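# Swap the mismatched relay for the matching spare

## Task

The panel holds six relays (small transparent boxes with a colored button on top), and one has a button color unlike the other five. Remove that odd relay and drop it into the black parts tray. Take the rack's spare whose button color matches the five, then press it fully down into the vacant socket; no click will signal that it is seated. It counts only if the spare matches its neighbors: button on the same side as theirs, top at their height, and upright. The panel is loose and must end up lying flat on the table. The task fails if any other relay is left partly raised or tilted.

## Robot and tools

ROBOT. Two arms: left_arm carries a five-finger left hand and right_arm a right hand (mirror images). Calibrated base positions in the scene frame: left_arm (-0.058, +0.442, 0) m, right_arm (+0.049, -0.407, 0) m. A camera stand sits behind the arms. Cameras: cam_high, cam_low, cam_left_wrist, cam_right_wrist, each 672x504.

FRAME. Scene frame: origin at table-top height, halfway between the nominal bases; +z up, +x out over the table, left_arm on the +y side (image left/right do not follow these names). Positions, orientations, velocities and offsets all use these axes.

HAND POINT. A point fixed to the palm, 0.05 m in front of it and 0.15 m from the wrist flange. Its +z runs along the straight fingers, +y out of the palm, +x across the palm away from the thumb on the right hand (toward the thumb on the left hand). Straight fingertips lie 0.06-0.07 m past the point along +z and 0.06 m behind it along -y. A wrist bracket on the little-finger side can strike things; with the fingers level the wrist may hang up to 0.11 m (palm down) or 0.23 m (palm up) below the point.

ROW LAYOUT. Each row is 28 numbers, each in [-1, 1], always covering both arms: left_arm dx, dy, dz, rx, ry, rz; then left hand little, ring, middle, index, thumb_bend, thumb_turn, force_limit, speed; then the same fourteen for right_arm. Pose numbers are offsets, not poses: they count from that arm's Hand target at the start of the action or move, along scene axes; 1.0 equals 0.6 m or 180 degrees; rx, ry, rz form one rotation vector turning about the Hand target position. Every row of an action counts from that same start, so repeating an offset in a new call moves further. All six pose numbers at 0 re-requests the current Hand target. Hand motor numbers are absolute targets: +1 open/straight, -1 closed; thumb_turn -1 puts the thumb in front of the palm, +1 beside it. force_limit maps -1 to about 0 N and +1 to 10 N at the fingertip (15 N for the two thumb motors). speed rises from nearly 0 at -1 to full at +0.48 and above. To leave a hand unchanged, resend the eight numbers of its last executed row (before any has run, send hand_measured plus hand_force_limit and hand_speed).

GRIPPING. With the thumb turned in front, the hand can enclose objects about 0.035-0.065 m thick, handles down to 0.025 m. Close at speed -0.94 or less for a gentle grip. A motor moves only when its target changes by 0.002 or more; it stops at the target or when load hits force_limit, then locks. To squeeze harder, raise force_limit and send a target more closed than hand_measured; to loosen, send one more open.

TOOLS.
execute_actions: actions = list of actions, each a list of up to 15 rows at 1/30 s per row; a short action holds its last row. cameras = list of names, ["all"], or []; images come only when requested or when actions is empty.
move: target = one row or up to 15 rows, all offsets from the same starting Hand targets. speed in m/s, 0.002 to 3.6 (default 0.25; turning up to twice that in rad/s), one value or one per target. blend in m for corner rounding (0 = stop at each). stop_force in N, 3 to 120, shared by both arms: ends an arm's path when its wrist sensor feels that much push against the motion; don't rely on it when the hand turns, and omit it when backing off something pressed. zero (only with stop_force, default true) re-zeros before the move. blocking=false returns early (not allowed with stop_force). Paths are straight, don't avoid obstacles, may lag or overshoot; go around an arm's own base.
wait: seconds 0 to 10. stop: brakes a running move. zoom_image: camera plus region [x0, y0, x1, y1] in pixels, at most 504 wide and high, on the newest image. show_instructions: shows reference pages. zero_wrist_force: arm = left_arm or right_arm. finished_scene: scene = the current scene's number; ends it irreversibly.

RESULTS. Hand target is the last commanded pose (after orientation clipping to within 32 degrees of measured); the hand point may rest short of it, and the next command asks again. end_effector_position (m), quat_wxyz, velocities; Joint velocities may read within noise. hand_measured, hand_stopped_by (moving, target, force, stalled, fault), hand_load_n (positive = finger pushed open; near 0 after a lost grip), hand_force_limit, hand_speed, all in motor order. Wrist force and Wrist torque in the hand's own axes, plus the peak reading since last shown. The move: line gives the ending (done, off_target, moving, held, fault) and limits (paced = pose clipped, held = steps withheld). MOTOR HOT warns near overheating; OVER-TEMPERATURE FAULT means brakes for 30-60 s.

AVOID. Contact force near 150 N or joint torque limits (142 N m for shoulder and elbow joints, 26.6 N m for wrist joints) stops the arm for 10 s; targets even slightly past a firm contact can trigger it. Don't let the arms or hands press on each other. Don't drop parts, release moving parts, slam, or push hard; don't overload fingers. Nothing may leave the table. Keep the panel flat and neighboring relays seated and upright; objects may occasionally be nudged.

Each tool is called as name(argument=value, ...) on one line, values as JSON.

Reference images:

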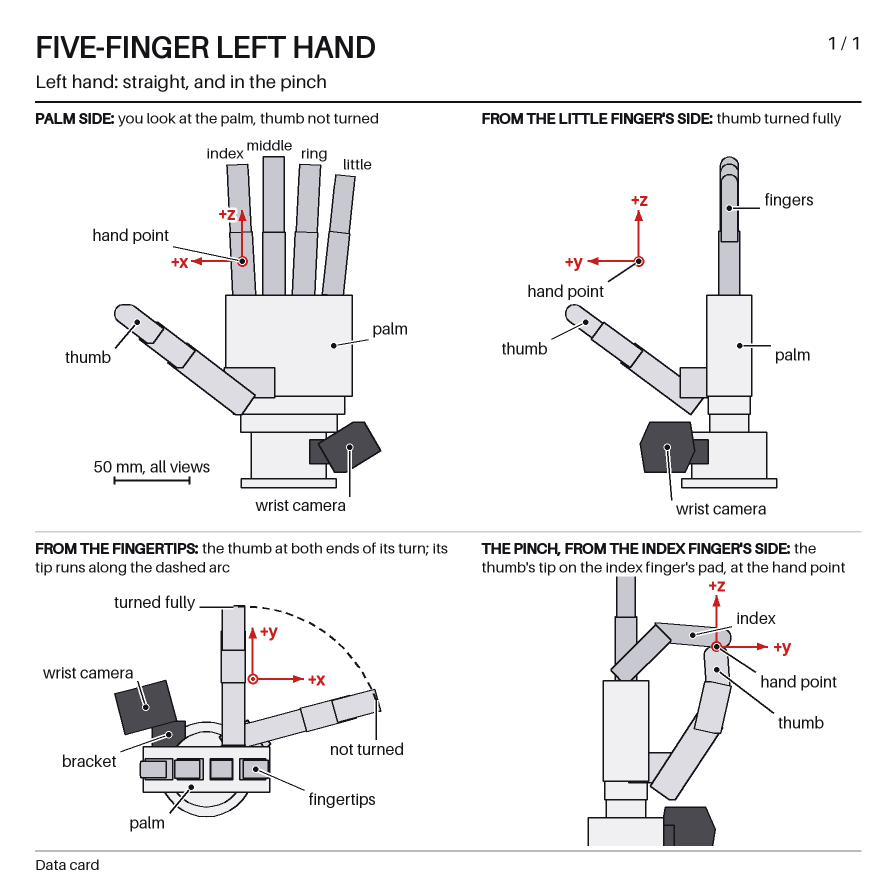

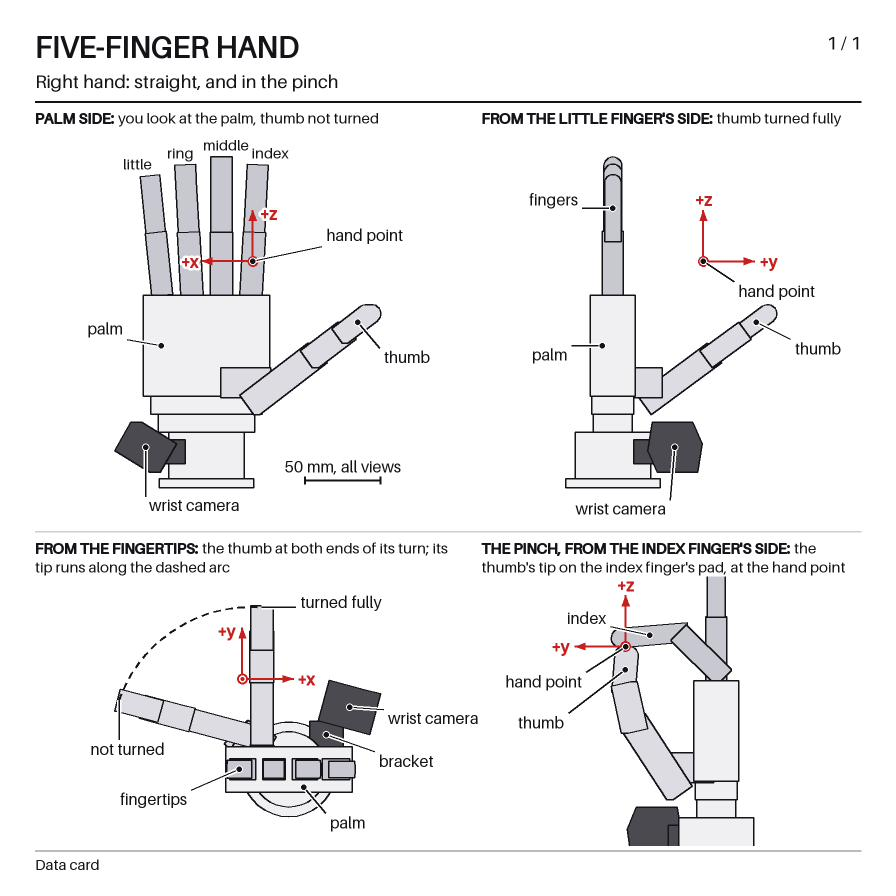

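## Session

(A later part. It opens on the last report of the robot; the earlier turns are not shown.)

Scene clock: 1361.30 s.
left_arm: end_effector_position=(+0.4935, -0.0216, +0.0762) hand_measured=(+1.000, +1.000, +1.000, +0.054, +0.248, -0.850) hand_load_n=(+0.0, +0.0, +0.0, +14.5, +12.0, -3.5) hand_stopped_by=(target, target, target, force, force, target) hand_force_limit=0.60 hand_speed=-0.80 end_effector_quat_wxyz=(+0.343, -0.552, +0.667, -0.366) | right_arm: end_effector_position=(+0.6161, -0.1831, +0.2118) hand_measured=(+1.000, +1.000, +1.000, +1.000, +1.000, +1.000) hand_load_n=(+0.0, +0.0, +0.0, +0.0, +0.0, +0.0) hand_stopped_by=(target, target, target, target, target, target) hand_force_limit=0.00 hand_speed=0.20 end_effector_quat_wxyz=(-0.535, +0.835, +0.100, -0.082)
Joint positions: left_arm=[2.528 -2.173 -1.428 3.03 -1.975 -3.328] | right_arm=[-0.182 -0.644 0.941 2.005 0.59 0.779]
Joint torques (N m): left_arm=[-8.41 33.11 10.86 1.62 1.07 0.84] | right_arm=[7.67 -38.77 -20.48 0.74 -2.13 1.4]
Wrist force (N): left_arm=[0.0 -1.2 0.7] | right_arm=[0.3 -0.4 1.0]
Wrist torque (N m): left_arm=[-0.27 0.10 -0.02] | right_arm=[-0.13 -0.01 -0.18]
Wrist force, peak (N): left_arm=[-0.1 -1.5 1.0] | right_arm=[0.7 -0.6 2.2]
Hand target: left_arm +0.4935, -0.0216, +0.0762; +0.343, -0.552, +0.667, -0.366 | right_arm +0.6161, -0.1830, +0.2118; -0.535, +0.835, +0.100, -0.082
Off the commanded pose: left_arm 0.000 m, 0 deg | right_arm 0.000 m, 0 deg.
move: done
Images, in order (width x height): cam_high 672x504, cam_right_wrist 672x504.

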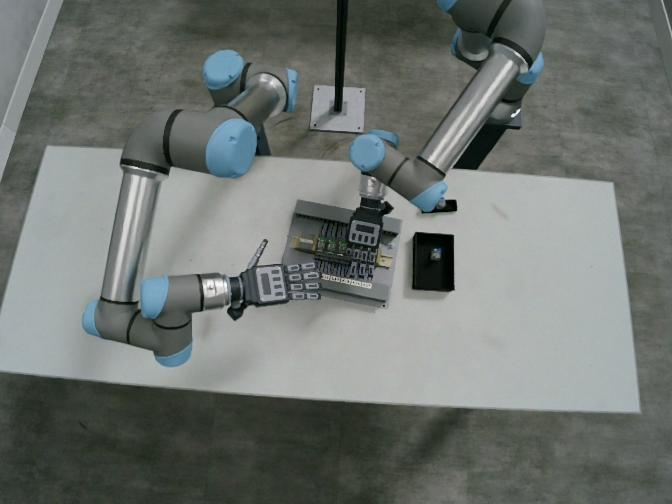

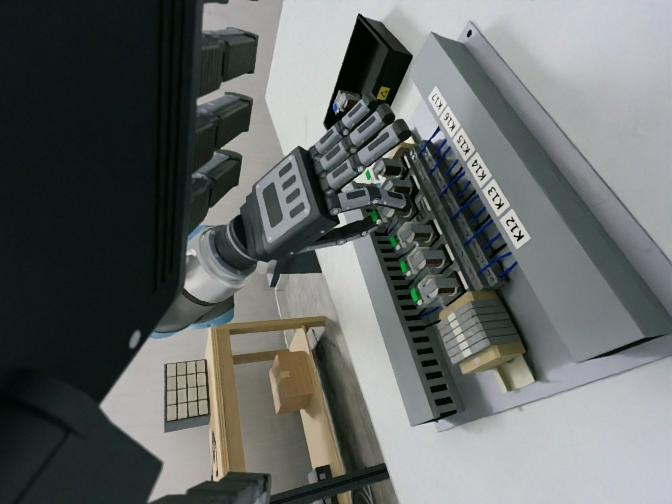

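zoom_image(camera="cam_right_wrist", region=[350, 150, 480, 320])

zoom_image(camera="cam_right_wrist", region=[360, 170, 430, 240])

Scaled by 2.965.

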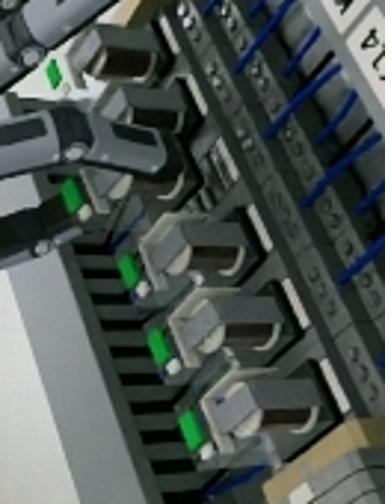

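Scaled by 7.200.

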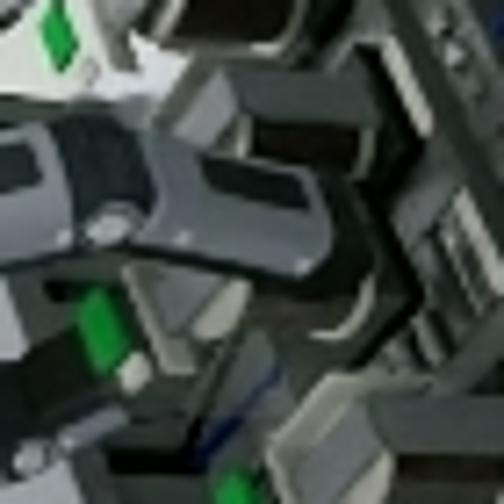

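move(target=[[0,0,0,0,0,0,1,1,1,-0.4,-0.2,-0.85,0.6,-0.8,-0.04,0.07,-0.06,0,0,0,1,1,1,1,1,1,0,0.2]], speed=0.15, cameras=["cam_right_wrist"])

zoom_image(camera="cam_right_wrist", region=[300, 120, 440, 260])

Scene clock: 1373.27 s.
left_arm: end_effector_position=(+0.4935, -0.0216, +0.0762) hand_measured=(+1.000, +1.000, +1.000, +0.054, +0.248, -0.850) hand_load_n=(+0.0, +0.0, +0.0, +14.5, +12.5, -4.0) hand_stopped_by=(target, target, target, force, force, target) hand_force_limit=0.60 hand_speed=-0.80 end_effector_quat_wxyz=(+0.343, -0.552, +0.667, -0.366) | right_arm: end_effector_position=(+0.5921, -0.1411, +0.1758) hand_measured=(+1.000, +1.000, +1.000, +1.000, +1.000, +1.000) hand_load_n=(+0.0, +0.0, +0.0, +0.0, +0.0, +0.0) hand_stopped_by=(target, target, target, target, target, target) hand_force_limit=0.00 hand_speed=0.20 end_effector_quat_wxyz=(-0.535, +0.835, +0.100, -0.082)
Joint positions: left_arm=[2.528 -2.173 -1.428 3.03 -1.975 -3.328] | right_arm=[-0.12 -0.657 1.048 1.837 0.551 0.867]
Joint torques (N m): left_arm=[-8.7 34.48 10.58 1.44 0.95 0.79] | right_arm=[8.74 -56.16 -8.9 0.58 -2.26 1.73]
Wrist force (N): left_arm=[-0.1 -0.9 0.7] | right_arm=[0.5 -0.3 1.0]
Wrist torque (N m): left_arm=[-0.22 0.12 -0.04] | right_arm=[-0.12 -0.06 -0.15]
Wrist force, peak (N): left_arm=[0.0 -1.7 0.9] | right_arm=[0.3 -0.1 1.6]
Hand target: left_arm +0.4935, -0.0216, +0.0762; +0.343, -0.552, +0.667, -0.366 | right_arm +0.5921, -0.1410, +0.1758; -0.535, +0.835, +0.100, -0.082
Off the commanded pose: left_arm 0.000 m, 0 deg | right_arm 0.000 m, 0 deg.
move: done
Images, in order (width x height): cam_right_wrist 672x504.

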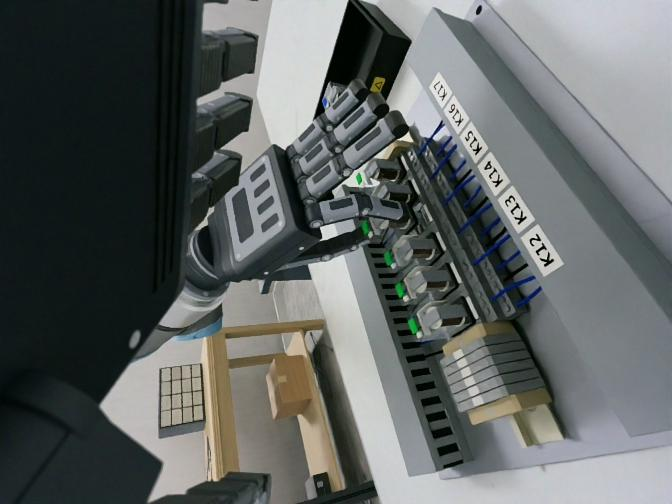

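Scaled by 3.600.

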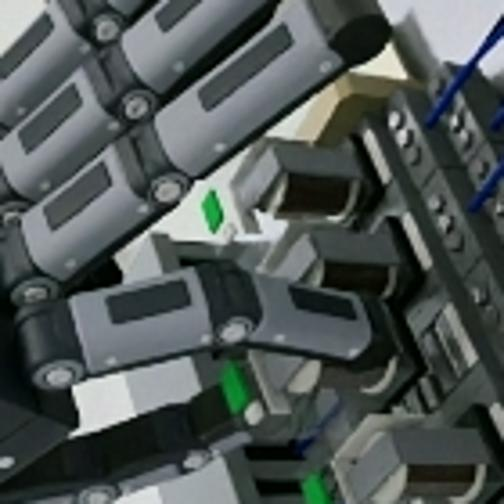

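zoom_image(camera="cam_right_wrist", region=[350, 150, 450, 280])

zoom_image(camera="cam_right_wrist", region=[365, 190, 430, 255])

Scaled by 3.877.

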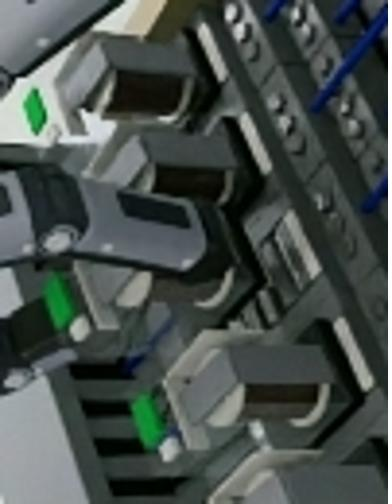

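Scaled by 7.754.

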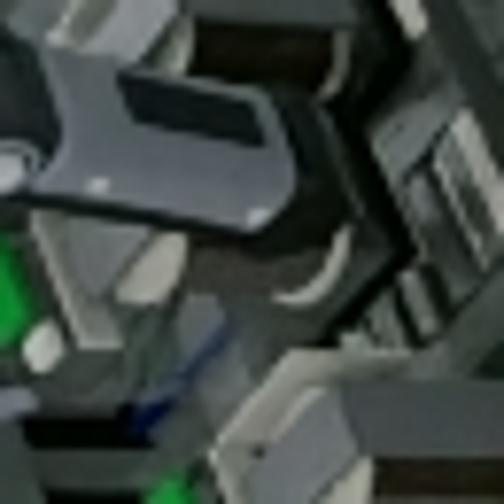

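move(target=[[0,0,0.008,-0.0275,0.0043,0,1,1,1,-0.4,-0.2,-0.85,0.6,-0.8,-0.03,0.03,-0.025,0,0,0,1,1,1,1,1,1,0,0.2]], speed=0.15, cameras=["cam_right_wrist","cam_left_wrist","cam_low"])

zoom_image(camera="cam_right_wrist", region=[330, 140, 450, 260])

zoom_image(camera="cam_left_wrist", region=[150, 80, 320, 300])

zoom_image(camera="cam_low", region=[190, 255, 270, 300])

Scene clock: 1398.07 s.
left_arm: end_effector_position=(+0.4935, -0.0216, +0.0810) hand_measured=(+1.000, +1.000, +1.000, +0.054, +0.248, -0.850) hand_load_n=(+0.0, +0.0, +0.0, +14.5, +12.5, -4.0) hand_stopped_by=(target, target, target, force, force, target) hand_force_limit=0.60 hand_speed=-0.80 end_effector_quat_wxyz=(+0.314, -0.568, +0.653, -0.390) | right_arm: end_effector_position=(+0.5742, -0.1230, +0.1608) hand_measured=(+1.000, +1.000, +1.000, +1.000, +1.000, +1.000) hand_load_n=(+0.0, +0.0, +0.0, -0.5, +0.0, +0.0) hand_stopped_by=(target, target, target, target, target, target) hand_force_limit=0.00 hand_speed=0.20 end_effector_quat_wxyz=(-0.535, +0.835, +0.100, -0.082)
Joint positions: left_arm=[2.555 -2.146 -1.465 3.055 -1.91 -3.384] | right_arm=[-0.093 -0.676 1.12 1.749 0.535 0.909]
Joint torques (N m): left_arm=[11.24 54.83 9.82 1.7 1.67 -1.51] | right_arm=[7.68 -54.85 -8.15 0.92 -2.19 1.53]
Wrist force (N): left_arm=[-0.1 -1.5 0.7] | right_arm=[0.6 -0.2 0.9]
Wrist torque (N m): left_arm=[-0.29 0.11 0.19] | right_arm=[-0.12 -0.08 -0.13]
Wrist force, peak (N): left_arm=[0.0 -1.7 0.9] | right_arm=[0.5 -0.1 1.5]
Hand target: left_arm +0.4935, -0.0216, +0.0810; +0.314, -0.568, +0.653, -0.390 | right_arm +0.5741, -0.1230, +0.1608; -0.535, +0.835, +0.100, -0.082
Off the commanded pose: left_arm 0.000 m, 0 deg | right_arm 0.000 m, 0 deg.
move: done
Images, in order (width x height): cam_low 672x504, cam_left_wrist 672x504, cam_right_wrist 672x504.

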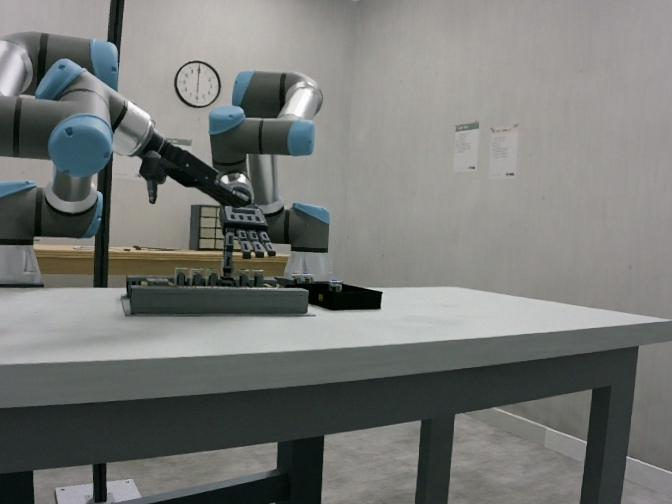

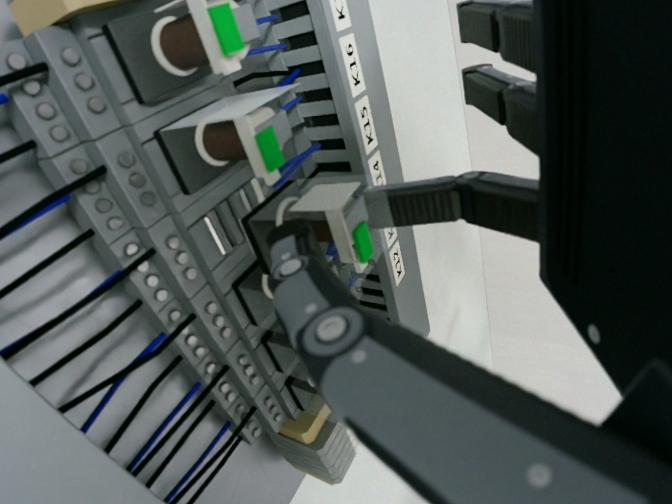

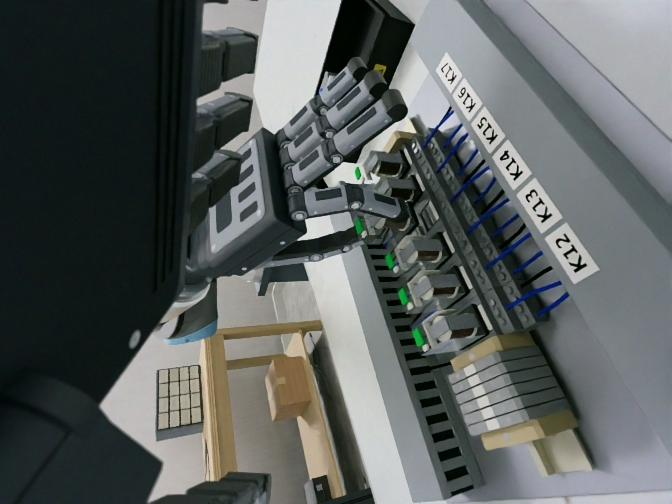

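Scaled by 4.200.

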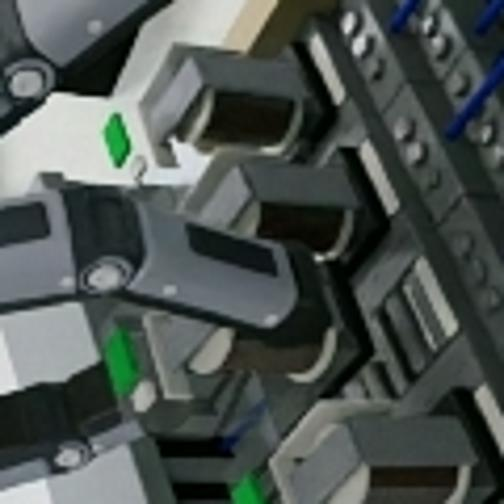

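Scaled by 2.291.

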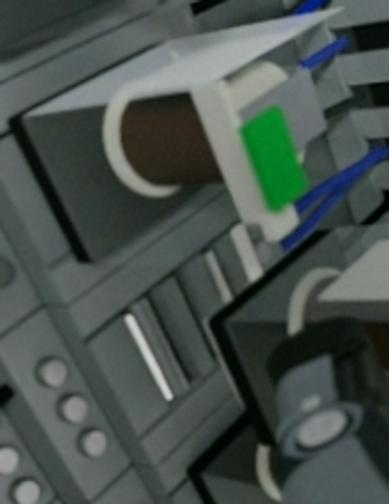

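Scaled by 6.300.

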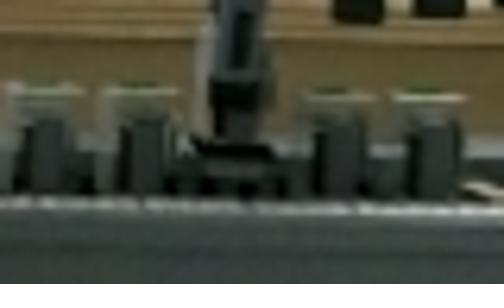

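zoom_image(camera="cam_left_wrist", region=[230, 180, 330, 290])

zoom_image(camera="cam_left_wrist", region=[145, 90, 245, 200])

zoom_image(camera="cam_right_wrist", region=[380, 180, 450, 250])

Scaled by 4.582.

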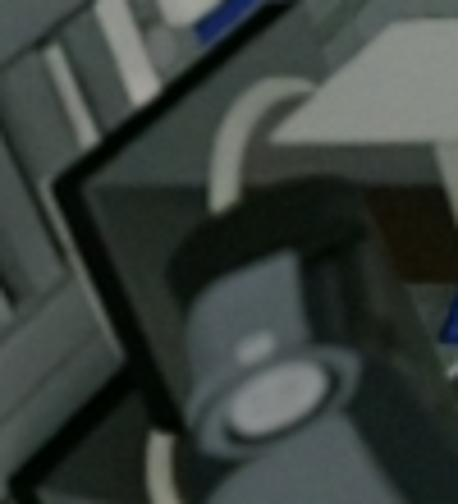

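Scaled by 4.582.

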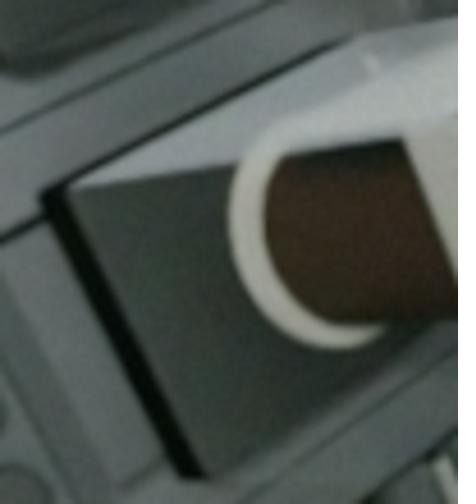

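Scaled by 7.200.

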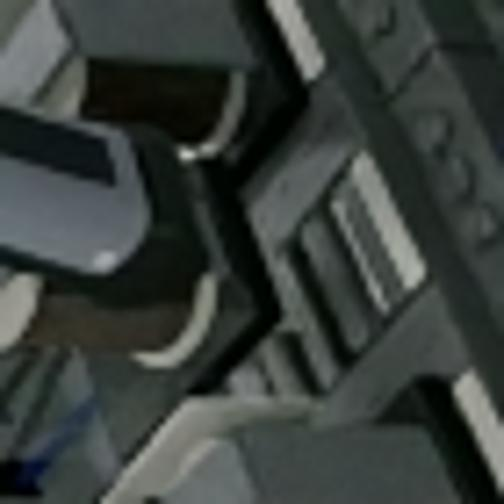

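move(target=[[0,0,-0.008,0.0113,-0.0102,0.0167,1,1,1,-0.4,-0.2,-0.85,0.6,-0.8,0,0,0,0,0,0,1,1,1,1,1,1,0,0.2]], speed=0.1, cameras=["cam_right_wrist","cam_left_wrist"])

zoom_image(camera="cam_left_wrist", region=[230, 180, 330, 290])

zoom_image(camera="cam_left_wrist", region=[145, 90, 245, 200])

zoom_image(camera="cam_left_wrist", region=[200, 120, 400, 300])

zoom_image(camera="cam_right_wrist", region=[380, 160, 460, 260])

Scene clock: 1434.23 s.
left_arm: end_effector_position=(+0.4935, -0.0216, +0.0763) hand_measured=(+1.000, +1.000, +1.000, +0.054, +0.248, -0.850) hand_load_n=(+0.0, +0.0, +0.0, +14.5, +12.0, -4.0) hand_stopped_by=(target, target, target, force, force, target) hand_force_limit=0.60 hand_speed=-0.80 end_effector_quat_wxyz=(+0.345, -0.573, +0.639, -0.379) | right_arm: end_effector_position=(+0.5741, -0.1230, +0.1608) hand_measured=(+1.000, +1.000, +1.000, +1.000, +1.000, +1.000) hand_load_n=(+0.0, +0.0, +0.0, +0.0, +0.0, +0.0) hand_stopped_by=(target, target, target, target, target, target) hand_force_limit=0.00 hand_speed=0.20 end_effector_quat_wxyz=(-0.535, +0.835, +0.100, -0.082)
Joint positions: left_arm=[2.521 -2.167 -1.454 3.07 -2.008 -3.39] | right_arm=[-0.093 -0.676 1.12 1.749 0.535 0.909]
Joint torques (N m): left_arm=[-10.53 30.64 23.42 1.58 -1.95 -1.44] | right_arm=[8.06 -54.92 -7.39 0.77 -2.31 1.43]
Wrist force (N): left_arm=[-0.1 -1.5 1.0] | right_arm=[0.9 -0.5 0.7]
Wrist torque (N m): left_arm=[-0.29 0.13 0.18] | right_arm=[-0.14 -0.12 -0.12]
Wrist force, peak (N): left_arm=[-0.1 -1.7 1.2] | right_arm=[0.9 -0.3 1.1]
Hand target: left_arm +0.4935, -0.0216, +0.0762; +0.345, -0.573, +0.639, -0.379 | right_arm +0.5741, -0.1230, +0.1608; -0.535, +0.835, +0.100, -0.082
Off the commanded pose: left_arm 0.000 m, 0 deg | right_arm 0.000 m, 0 deg.
move: done
Images, in order (width x height): cam_left_wrist 672x504, cam_right_wrist 672x504.

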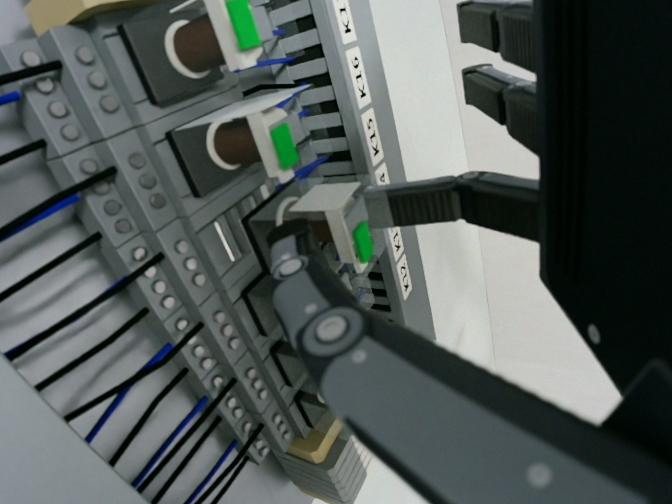

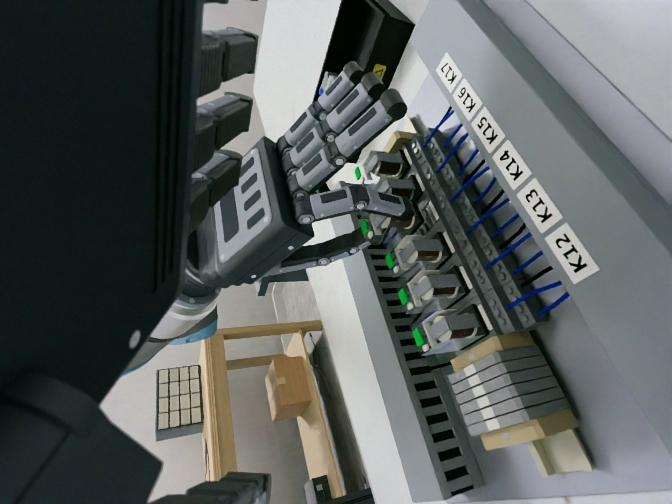

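Scaled by 4.582.

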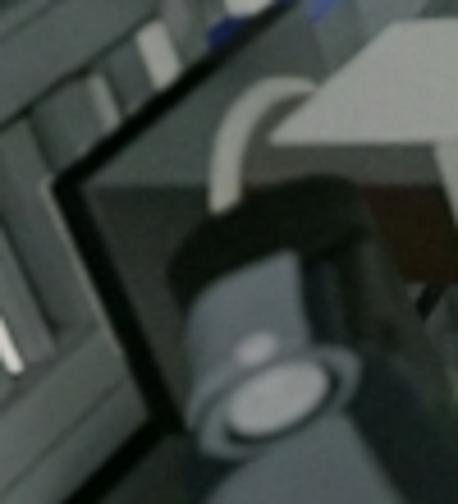

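Scaled by 4.582.

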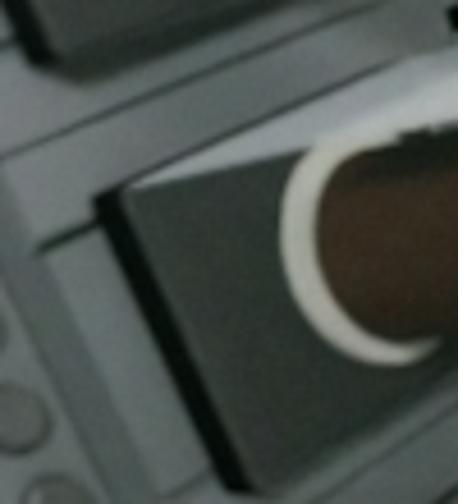

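Scaled by 2.520.

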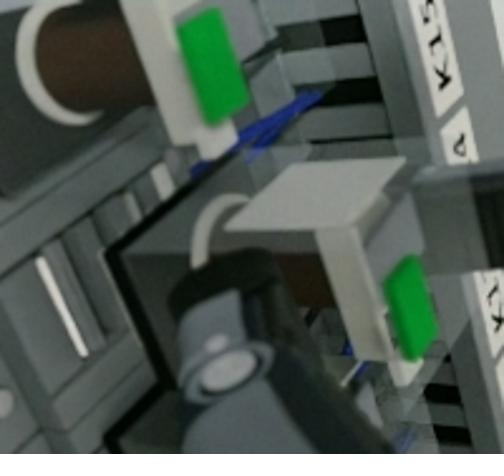

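Scaled by 5.040.

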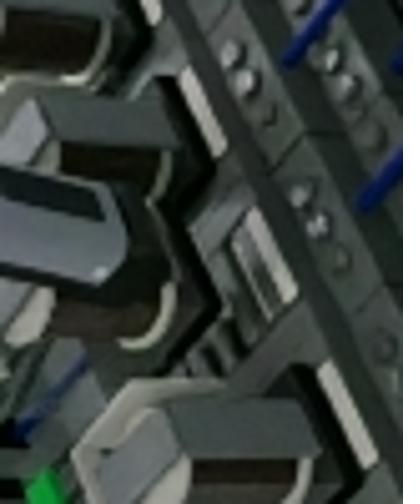

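move(target=[[0.001,-0.001,-0.007,0,0,0,1,1,1,-0.4,-0.2,-0.85,0.6,-0.8,0,0,0,0,0,0,1,1,1,1,1,1,0,0.2]], speed=0.05, cameras=["cam_right_wrist","cam_left_wrist"])

zoom_image(camera="cam_left_wrist", region=[140, 90, 300, 270])

zoom_image(camera="cam_right_wrist", region=[380, 160, 460, 260])

Scene clock: 1463.77 s.
left_arm: end_effector_position=(+0.4941, -0.0221, +0.0721) hand_measured=(+1.000, +1.000, +1.000, +0.054, +0.248, -0.850) hand_load_n=(+0.0, +0.0, +0.0, +14.5, +12.5, -3.5) hand_stopped_by=(target, target, target, force, force, target) hand_force_limit=0.60 hand_speed=-0.80 end_effector_quat_wxyz=(+0.345, -0.573, +0.639, -0.379) | right_arm: end_effector_position=(+0.5741, -0.1230, +0.1608) hand_measured=(+1.000, +1.000, +1.000, +1.000, +1.000, +1.000) hand_load_n=(+0.0, +0.0, +0.0, +0.0, +0.0, -0.5) hand_stopped_by=(target, target, target, target, target, target) hand_force_limit=0.00 hand_speed=0.20 end_effector_quat_wxyz=(-0.535, +0.835, +0.100, -0.082)
Joint positions: left_arm=[2.521 -2.174 -1.455 3.077 -2.008 -3.39] | right_arm=[-0.093 -0.676 1.12 1.749 0.535 0.909]
Joint torques (N m): left_arm=[-9.68 29.71 10.05 1.83 -2 -1.53] | right_arm=[7.68 -54.81 -7.43 0.84 -2.28 1.44]
Wrist force (N): left_arm=[-0.1 -1.4 1.0] | right_arm=[1.0 -0.4 1.1]
Wrist torque (N m): left_arm=[-0.28 0.14 0.18] | right_arm=[-0.15 -0.14 -0.11]
Wrist force, peak (N): left_arm=[-0.2 -1.7 1.0] | right_arm=[0.8 -0.4 1.2]
Hand target: left_arm +0.4941, -0.0222, +0.0720; +0.345, -0.573, +0.639, -0.379 | right_arm +0.5741, -0.1230, +0.1608; -0.535, +0.835, +0.100, -0.082
Off the commanded pose: left_arm 0.000 m, 0 deg | right_arm 0.000 m, 0 deg.
move: done
Images, in order (width x height): cam_left_wrist 672x504, cam_right_wrist 672x504.

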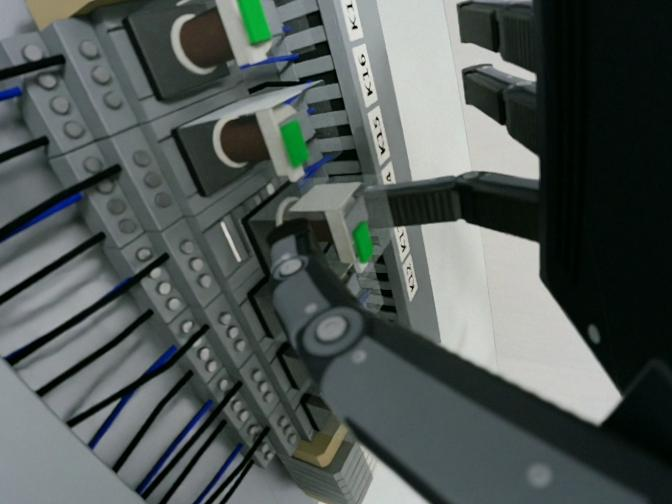

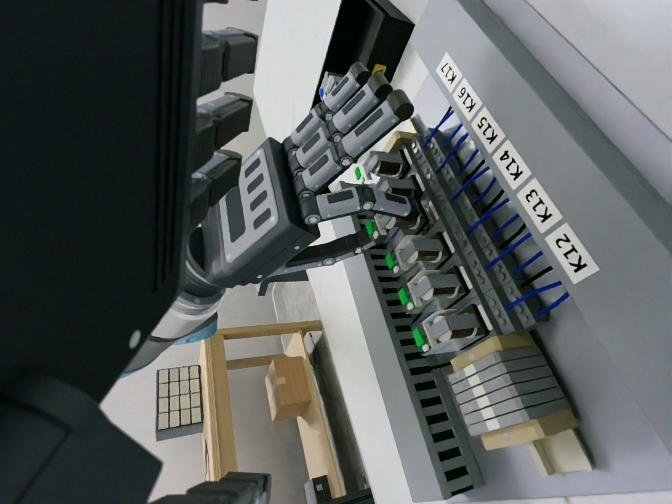

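Scaled by 2.800.

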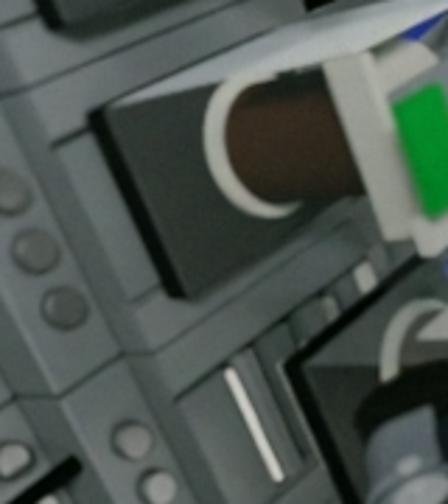

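Scaled by 5.040.

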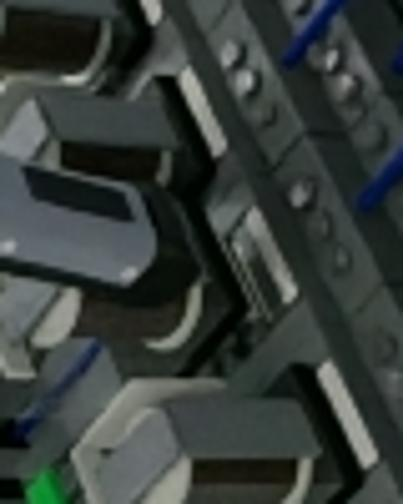

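zoom_image(camera="cam_left_wrist", region=[220, 190, 320, 330])

zoom_image(camera="cam_left_wrist", region=[120, 30, 220, 170])

Scaled by 3.600.

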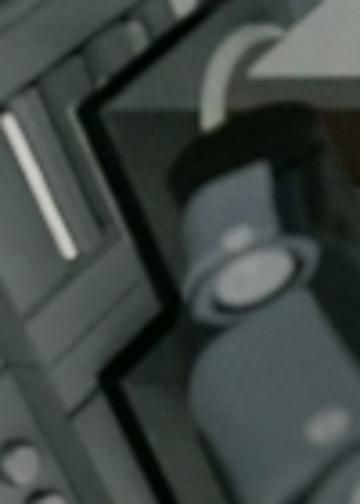

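Scaled by 3.600.

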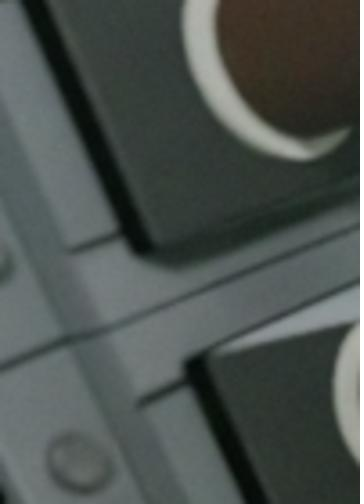

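move(target=[[-0.0003,-0.0004,-0.020,0,0,0,1,1,1,-0.4,-0.2,-0.85,0.6,-0.8,0,0,0,0,0,0,1,1,1,1,1,1,0,0.2]], speed=0.01, stop_force=5, cameras=["cam_right_wrist","cam_left_wrist"])

zoom_image(camera="cam_left_wrist", region=[140, 90, 300, 300])

zoom_image(camera="cam_right_wrist", region=[380, 160, 460, 260])

Scene clock: 1476.90 s.
left_arm: end_effector_position=(+0.4941, -0.0222, +0.0692) hand_measured=(+1.000, +1.000, +1.000, +0.054, +0.248, -0.850) hand_load_n=(+0.0, +0.0, +0.0, +14.5, +11.5, -4.0) hand_stopped_by=(target, target, target, force, force, target) hand_force_limit=0.60 hand_speed=-0.80 end_effector_quat_wxyz=(+0.345, -0.573, +0.639, -0.379) | right_arm: end_effector_position=(+0.5741, -0.1230, +0.1608) hand_measured=(+1.000, +1.000, +1.000, +1.000, +1.000, +1.000) hand_load_n=(+0.0, +0.0, +0.0, +0.0, +0.0, -0.5) hand_stopped_by=(target, target, target, target, target, target) hand_force_limit=0.00 hand_speed=0.20 end_effector_quat_wxyz=(-0.535, +0.835, +0.100, -0.082)
Joint positions: left_arm=[2.521 -2.177 -1.458 3.083 -2.008 -3.39] | right_arm=[-0.093 -0.676 1.12 1.749 0.535 0.909]
Joint torques (N m): left_arm=[-0.78 52.75 21.51 -1.88 0.67 0.89] | right_arm=[8.65 -54.73 -8.13 0.86 -2.29 1.27]
Wrist force (N): left_arm=[0.0 -6.6 -1.4] | right_arm=[0.8 -0.5 0.9]
Wrist torque (N m): left_arm=[-0.42 0.10 0.22] | right_arm=[-0.15 -0.12 -0.13]
Wrist force, peak (N): left_arm=[0.1 -13.8 -5.4] | right_arm=[0.8 -0.4 1.4]
Hand target: left_arm +0.4941, -0.0222, +0.0692; +0.345, -0.573, +0.639, -0.379 (not the last commanded pose) | right_arm +0.5741, -0.1230, +0.1608; -0.535, +0.835, +0.100, -0.082
Off the commanded pose: left_arm 0.009 m, 0 deg | right_arm 0.000 m, 0 deg.
move: contact (left_arm)
Images, in order (width x height): cam_left_wrist 672x504, cam_right_wrist 672x504.

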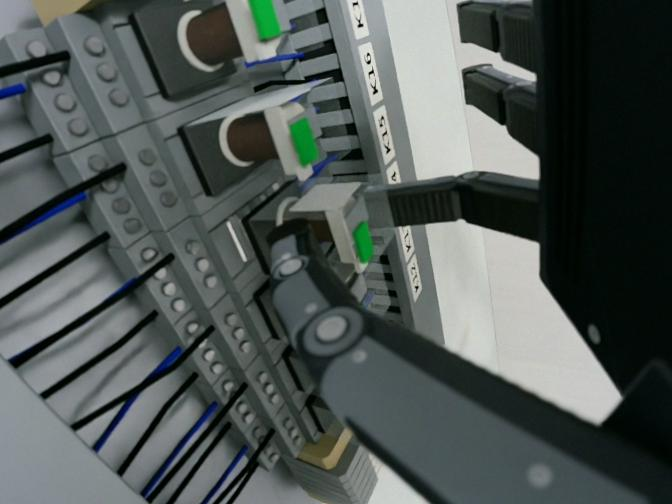

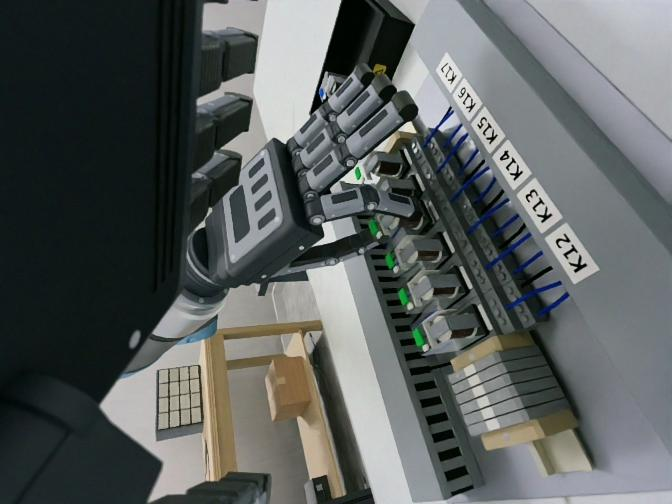

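Scaled by 2.400.

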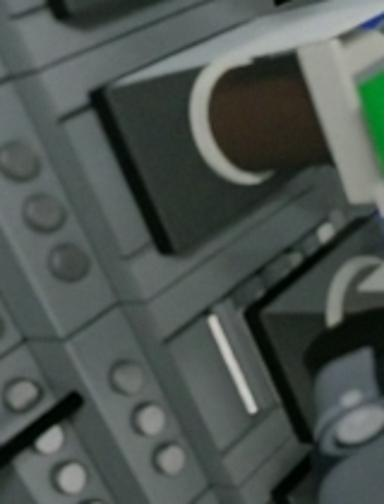

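Scaled by 5.040.

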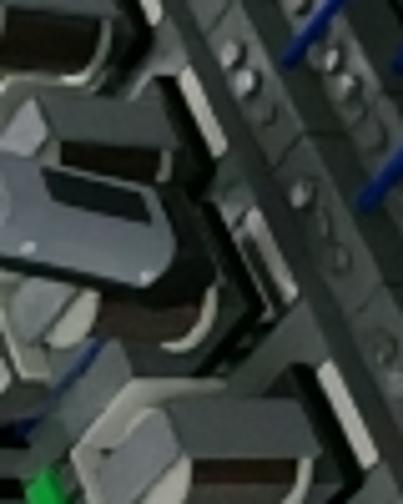

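move(target=[[0,0,0.0025,0,0,0,1,1,1,-0.4,-0.2,-0.85,0.6,-0.8,0,0,0,0,0,0,1,1,1,1,1,1,0,0.2],[-0.0013,0.0002,0.0025,0,0,0,1,1,1,-0.4,-0.2,-0.85,0.6,-0.8,0,0,0,0,0,0,1,1,1,1,1,1,0,0.2]], speed=0.02)

move(target=[[0,0,-0.012,0,0,0,1,1,1,-0.4,-0.2,-0.85,0.6,-0.8,0,0,0,0,0,0,1,1,1,1,1,1,0,0.2]], speed=0.01, stop_force=4)

Scene clock: 1490.23 s.
left_arm: end_effector_position=(+0.4935, -0.0220, +0.0707) hand_measured=(+1.000, +1.000, +1.000, +0.054, +0.248, -0.850) hand_load_n=(+0.0, +0.0, +0.0, +14.5, +12.0, -4.0) hand_stopped_by=(target, target, target, force, force, target) hand_force_limit=0.60 hand_speed=-0.80 end_effector_quat_wxyz=(+0.345, -0.573, +0.639, -0.379) | right_arm: end_effector_position=(+0.5741, -0.1230, +0.1608) hand_measured=(+1.000, +1.000, +1.000, +1.000, +1.000, +1.000) hand_load_n=(+0.0, +0.0, +0.0, +0.0, +0.0, -0.5) hand_stopped_by=(target, target, target, target, target, target) hand_force_limit=0.00 hand_speed=0.20 end_effector_quat_wxyz=(-0.535, +0.835, +0.100, -0.082)
Joint positions: left_arm=[2.52 -2.174 -1.458 3.081 -2.009 -3.391] | right_arm=[-0.093 -0.676 1.12 1.749 0.535 0.909]
Joint torques (N m): left_arm=[-9.12 55.61 8.9 1.48 -2.22 -1.52] | right_arm=[7.65 -54.21 -8.38 0.91 -2.27 1.28]
Wrist force (N): left_arm=[0.0 -1.1 0.6] | right_arm=[0.8 -0.2 1.0]
Wrist torque (N m): left_arm=[-0.24 0.11 0.17] | right_arm=[-0.12 -0.12 -0.12]
Wrist force, peak (N): left_arm=[0.1 -6.8 -1.4] | right_arm=[0.9 -0.3 1.3]
Hand target: left_arm +0.4933, -0.0221, +0.0707; +0.345, -0.573, +0.639, -0.379 | right_arm +0.5741, -0.1230, +0.1608; -0.535, +0.835, +0.100, -0.082
Off the commanded pose: left_arm 0.000 m, 0 deg | right_arm 0.000 m, 0 deg.
move: done

Scene clock: 1491.63 s.
left_arm: end_effector_position=(+0.4933, -0.0221, +0.0692) hand_measured=(+1.000, +1.000, +1.000, +0.054, +0.248, -0.850) hand_load_n=(+0.0, +0.0, +0.0, +14.5, +11.5, -4.0) hand_stopped_by=(target, target, target, force, force, target) hand_force_limit=0.60 hand_speed=-0.80 end_effector_quat_wxyz=(+0.345, -0.573, +0.639, -0.379) | right_arm: end_effector_position=(+0.5741, -0.1230, +0.1608) hand_measured=(+1.000, +1.000, +1.000, +1.000, +1.000, +1.000) hand_load_n=(+0.0, +0.0, +0.0, +0.0, +0.0, +0.0) hand_stopped_by=(target, target, target, target, target, target) hand_force_limit=0.00 hand_speed=0.20 end_effector_quat_wxyz=(-0.535, +0.835, +0.100, -0.082)
Joint positions: left_arm=[2.52 -2.176 -1.46 3.084 -2.009 -3.391] | right_arm=[-0.093 -0.676 1.12 1.749 0.535 0.909]
Joint torques (N m): left_arm=[-4.43 53.32 22.32 -1.17 0.62 0.55] | right_arm=[7.64 -54.27 -8.46 0.92 -2.29 1.27]
Wrist force (N): left_arm=[-0.2 -4.5 -0.5] | right_arm=[0.7 -0.4 1.0]
Wrist torque (N m): left_arm=[-0.38 0.12 0.20] | right_arm=[-0.13 -0.09 -0.13]
Wrist force, peak (N): left_arm=[-0.1 -11.8 -3.3] | right_arm=[0.6 -0.2 1.4]
Hand target: left_arm +0.4933, -0.0221, +0.0692; +0.345, -0.573, +0.639, -0.379 (not the last commanded pose) | right_arm +0.5741, -0.1230, +0.1608; -0.535, +0.835, +0.100, -0.082
Off the commanded pose: left_arm 0.006 m, 0 deg | right_arm 0.000 m, 0 deg.
move: contact (left_arm)

move(target=[[-0.001,0.0003,0.0008,0,0,0,1,1,1,-0.4,-0.2,-0.85,0.6,-0.8,0,0,0,0,0,0,1,1,1,1,1,1,0,0.2],[-0.001,0.0003,-0.0006,0,0,0,1,1,1,-0.4,-0.2,-0.85,0.6,-0.8,0,0,0,0,0,0,1,1,1,1,1,1,0,0.2]], speed=0.01)

move(target=[[0.0008,-0.00013,0,0,0,0,1,1,1,-0.4,-0.2,-0.85,0.6,-0.8,0,0,0,0,0,0,1,1,1,1,1,1,0,0.2]], speed=0.005)

move(target=[[0.0008,-0.00013,0,0,0,0,1,1,1,-0.4,-0.2,-0.85,0.6,-0.8,0,0,0,0,0,0,1,1,1,1,1,1,0,0.2]], speed=0.005)

move(target=[[0.0008,-0.00013,0,0,0,0,1,1,1,-0.4,-0.2,-0.85,0.6,-0.8,0,0,0,0,0,0,1,1,1,1,1,1,0,0.2]], speed=0.005)

move(target=[[0.0008,-0.00013,0,0,0,0,1,1,1,-0.4,-0.2,-0.85,0.6,-0.8,0,0,0,0,0,0,1,1,1,1,1,1,0,0.2]], speed=0.005)

move(target=[[0.0008,-0.00013,0,0,0,0,1,1,1,-0.4,-0.2,-0.85,0.6,-0.8,0,0,0,0,0,0,1,1,1,1,1,1,0,0.2]], speed=0.005)

Scene clock: 1506.23 s.
left_arm: end_effector_position=(+0.4928, -0.0219, +0.0691) hand_measured=(+1.000, +1.000, +1.000, +0.054, +0.248, -0.850) hand_load_n=(+0.0, +0.0, +0.0, +14.5, +11.5, -4.0) hand_stopped_by=(target, target, target, force, force, target) hand_force_limit=0.60 hand_speed=-0.80 end_effector_quat_wxyz=(+0.345, -0.573, +0.639, -0.380) end_effector_velocity=(+0.000, +0.000, -0.002) end_effector_angular_velocity=(-0.001, -0.001, +0.000) | right_arm: end_effector_position=(+0.5741, -0.1230, +0.1608) hand_measured=(+1.000, +1.000, +1.000, +1.000, +1.000, +1.000) hand_load_n=(+0.0, +0.0, +0.0, +0.0, +0.0, +0.0) hand_stopped_by=(target, target, target, target, target, target) hand_force_limit=0.00 hand_speed=0.20 end_effector_quat_wxyz=(-0.535, +0.835, +0.100, -0.082)
Joint positions: left_arm=[2.52 -2.175 -1.462 3.086 -2.009 -3.391] | right_arm=[-0.093 -0.676 1.12 1.749 0.535 0.909]
Joint velocities: left_arm=[0 -0.003 -0.001 0.005 0 0] | right_arm=[within noise]
Joint torques (N m): left_arm=[-9.54 29.64 8.54 1.41 -1.97 -1.39] | right_arm=[7.38 -54.59 -8.52 0.92 -2.15 1.21]
Wrist force (N): left_arm=[-0.1 -5.0 -0.8] | right_arm=[0.6 -0.3 1.2]
Wrist torque (N m): left_arm=[-0.39 0.09 0.22] | right_arm=[-0.14 -0.09 -0.13]
Wrist force, peak (N): left_arm=[-0.1 -5.0 -0.8] | right_arm=[0.8 -0.4 1.3]
Hand target: left_arm +0.4927, -0.0219, +0.0689; +0.345, -0.573, +0.639, -0.379 | right_arm +0.5741, -0.1230, +0.1608; -0.535, +0.835, +0.100, -0.082
Off the commanded pose: left_arm 0.000 m, 0 deg | right_arm 0.000 m, 0 deg.
move: done

Scene clock: 1506.93 s.
left_arm: end_effector_position=(+0.4932, -0.0220, +0.0689) hand_measured=(+1.000, +1.000, +1.000, +0.054, +0.248, -0.850) hand_load_n=(+0.0, +0.0, +0.0, +15.0, +9.5, -4.5) hand_stopped_by=(target, target, target, force, force, target) hand_force_limit=0.60 hand_speed=-0.80 end_effector_quat_wxyz=(+0.345, -0.573, +0.639, -0.379) | right_arm: end_effector_position=(+0.5741, -0.1230, +0.1608) hand_measured=(+1.000, +1.000, +1.000, +1.000, +1.000, +1.000) hand_load_n=(+0.0, +0.0, +0.0, +0.0, +0.0, -0.5) hand_stopped_by=(target, target, target, target, target, target) hand_force_limit=0.00 hand_speed=0.20 end_effector_quat_wxyz=(-0.535, +0.835, +0.100, -0.082)
Joint positions: left_arm=[2.52 -2.176 -1.461 3.085 -2.009 -3.391] | right_arm=[-0.093 -0.676 1.12 1.749 0.535 0.909]
Joint torques (N m): left_arm=[10.62 24.64 21.19 -2.38 1.69 1.29] | right_arm=[7.2 -53.77 -8.86 0.89 -2.22 1.2]
Wrist force (N): left_arm=[-0.7 -9.0 -4.9] | right_arm=[0.8 -0.3 1.2]
Wrist torque (N m): left_arm=[-0.55 0.12 0.25] | right_arm=[-0.16 -0.12 -0.11]
Wrist force, peak (N): left_arm=[-0.2 -10.0 -4.7] | right_arm=[0.9 -0.4 1.2]
Hand target: left_arm +0.4932, -0.0220, +0.0689; +0.345, -0.573, +0.639, -0.379 | right_arm +0.5741, -0.1230, +0.1608; -0.535, +0.835, +0.100, -0.082
Off the commanded pose: left_arm 0.000 m, 0 deg | right_arm 0.000 m, 0 deg.
move: done

Scene clock: 1507.63 s.
left_arm: end_effector_position=(+0.4937, -0.0221, +0.0689) hand_measured=(+1.000, +1.000, +1.000, +0.054, +0.248, -0.850) hand_load_n=(+0.0, +0.0, +0.0, +14.5, +9.5, -4.0) hand_stopped_by=(target, target, target, force, force, target) hand_force_limit=0.60 hand_speed=-0.80 end_effector_quat_wxyz=(+0.345, -0.573, +0.639, -0.379) | right_arm: end_effector_position=(+0.5741, -0.1230, +0.1608) hand_measured=(+1.000, +1.000, +1.000, +1.000, +1.000, +1.000) hand_load_n=(+0.0, -0.5, +0.0, +0.0, +0.0, -0.5) hand_stopped_by=(target, target, target, target, target, target) hand_force_limit=0.00 hand_speed=0.20 end_effector_quat_wxyz=(-0.535, +0.835, +0.100, -0.082)
Joint positions: left_arm=[2.521 -2.177 -1.46 3.085 -2.009 -3.39] | right_arm=[-0.093 -0.676 1.12 1.749 0.535 0.909]
Joint torques (N m): left_arm=[11.26 25.18 21.03 -2.37 1.49 1.28] | right_arm=[7.36 -54.33 -9.03 0.79 -2.19 1.21]
Wrist force (N): left_arm=[0.0 -7.7 -4.0] | right_arm=[0.6 -0.4 1.2]
Wrist torque (N m): left_arm=[-0.47 0.07 0.19] | right_arm=[-0.16 -0.10 -0.13]
Wrist force, peak (N): left_arm=[-0.5 -10.8 -5.9] | right_arm=[0.7 -0.3 1.3]
Hand target: left_arm +0.4937, -0.0221, +0.0689; +0.345, -0.573, +0.639, -0.379 | right_arm +0.5741, -0.1230, +0.1608; -0.535, +0.835, +0.100, -0.082
Off the commanded pose: left_arm 0.000 m, 0 deg | right_arm 0.000 m, 0 deg.
move: done

Scene clock: 1508.33 s.
left_arm: end_effector_position=(+0.4942, -0.0222, +0.0689) hand_measured=(+1.000, +1.000, +1.000, +0.054, +0.248, -0.850) hand_load_n=(+0.0, +0.0, +0.0, +14.0, +9.0, -4.5) hand_stopped_by=(target, target, target, force, force, target) hand_force_limit=0.60 hand_speed=-0.80 end_effector_quat_wxyz=(+0.345, -0.573, +0.639, -0.379) | right_arm: end_effector_position=(+0.5741, -0.1230, +0.1608) hand_measured=(+1.000, +1.000, +1.000, +1.000, +1.000, +1.000) hand_load_n=(+0.0, -0.5, +0.0, +0.0, +0.0, +0.0) hand_stopped_by=(target, target, target, target, target, target) hand_force_limit=0.00 hand_speed=0.20 end_effector_quat_wxyz=(-0.535, +0.835, +0.100, -0.082)
Joint positions: left_arm=[2.521 -2.177 -1.459 3.085 -2.008 -3.39] | right_arm=[-0.093 -0.676 1.12 1.749 0.535 0.909]
Joint torques (N m): left_arm=[11.49 26.41 22.58 -1.62 1.56 1.27] | right_arm=[7.33 -54.35 -8.63 0.93 -2.14 1.29]
Wrist force (N): left_arm=[-0.3 -6.2 -5.2] | right_arm=[0.8 -0.4 1.1]
Wrist torque (N m): left_arm=[-0.50 0.07 0.14] | right_arm=[-0.15 -0.11 -0.12]
Wrist force, peak (N): left_arm=[-0.3 -8.6 -5.8] | right_arm=[0.7 -0.3 1.3]
Hand target: left_arm +0.4942, -0.0222, +0.0689; +0.345, -0.573, +0.639, -0.379 | right_arm +0.5741, -0.1230, +0.1608; -0.535, +0.835, +0.100, -0.082
Off the commanded pose: left_arm 0.000 m, 0 deg | right_arm 0.000 m, 0 deg.
move: done

Scene clock: 1509.03 s.
left_arm: end_effector_position=(+0.4946, -0.0222, +0.0689) hand_measured=(+1.000, +1.000, +1.000, +0.054, +0.248, -0.850) hand_load_n=(+0.0, +0.0, +0.0, +13.5, +10.0, -4.0) hand_stopped_by=(target, target, target, force, force, target) hand_force_limit=0.60 hand_speed=-0.80 end_effector_quat_wxyz=(+0.345, -0.573, +0.639, -0.379) | right_arm: end_effector_position=(+0.5741, -0.1230, +0.1608) hand_measured=(+1.000, +1.000, +1.000, +1.000, +1.000, +1.000) hand_load_n=(+0.0, +0.0, +0.0, +0.0, +0.0, -0.5) hand_stopped_by=(target, target, target, target, target, target) hand_force_limit=0.00 hand_speed=0.20 end_effector_quat_wxyz=(-0.535, +0.835, +0.100, -0.082)
Joint positions: left_arm=[2.521 -2.178 -1.457 3.084 -2.008 -3.39] | right_arm=[-0.093 -0.676 1.12 1.749 0.535 0.909]
Joint torques (N m): left_arm=[11.9 27.74 23 -0.96 1.28 1.2] | right_arm=[7.33 -54 -8.69 0.93 -2.16 1.2]
Wrist force (N): left_arm=[-0.6 -3.2 -4.1] | right_arm=[0.7 -0.5 0.9]
Wrist torque (N m): left_arm=[-0.45 0.14 0.04] | right_arm=[-0.14 -0.10 -0.13]
Wrist force, peak (N): left_arm=[-0.1 -6.7 -5.2] | right_arm=[0.8 -0.5 1.2]
Hand target: left_arm +0.4947, -0.0222, +0.0689; +0.345, -0.573, +0.639, -0.379 | right_arm +0.5741, -0.1230, +0.1608; -0.535, +0.835, +0.100, -0.082
Off the commanded pose: left_arm 0.000 m, 0 deg | right_arm 0.000 m, 0 deg.
move: done

Scene clock: 1509.73 s.
left_arm: end_effector_position=(+0.4951, -0.0223, +0.0689) hand_measured=(+1.000, +1.000, +1.000, +0.054, +0.248, -0.850) hand_load_n=(+0.0, +0.0, +0.0, +13.0, +10.0, -4.5) hand_stopped_by=(target, target, target, force, force, target) hand_force_limit=0.60 hand_speed=-0.80 end_effector_quat_wxyz=(+0.345, -0.573, +0.639, -0.379) | right_arm: end_effector_position=(+0.5741, -0.1230, +0.1608) hand_measured=(+1.000, +1.000, +1.000, +1.000, +1.000, +1.000) hand_load_n=(+0.0, -0.5, +0.0, +0.0, +0.0, -0.5) hand_stopped_by=(target, target, target, target, target, target) hand_force_limit=0.00 hand_speed=0.20 end_effector_quat_wxyz=(-0.535, +0.835, +0.100, -0.082)
Joint positions: left_arm=[2.522 -2.179 -1.456 3.084 -2.008 -3.39] | right_arm=[-0.093 -0.676 1.12 1.749 0.535 0.909]
Joint torques (N m): left_arm=[11.74 29.25 24.99 -0.3 1.47 1.18] | right_arm=[7.62 -54.38 -8.43 0.85 -2.1 1.06]
Wrist force (N): left_arm=[-1.1 0.6 -5.1] | right_arm=[0.8 0.0 1.2]
Wrist torque (N m): left_arm=[-0.41 0.06 0.02] | right_arm=[-0.09 -0.11 -0.11]
Wrist force, peak (N): left_arm=[-1.0 -2.2 -6.1] | right_arm=[0.8 -0.2 1.2]
Hand target: left_arm +0.4951, -0.0223, +0.0689; +0.345, -0.573, +0.639, -0.379 | right_arm +0.5741, -0.1230, +0.1608; -0.535, +0.835, +0.100, -0.082
Off the commanded pose: left_arm 0.000 m, 0 deg | right_arm 0.000 m, 0 deg.
move: done


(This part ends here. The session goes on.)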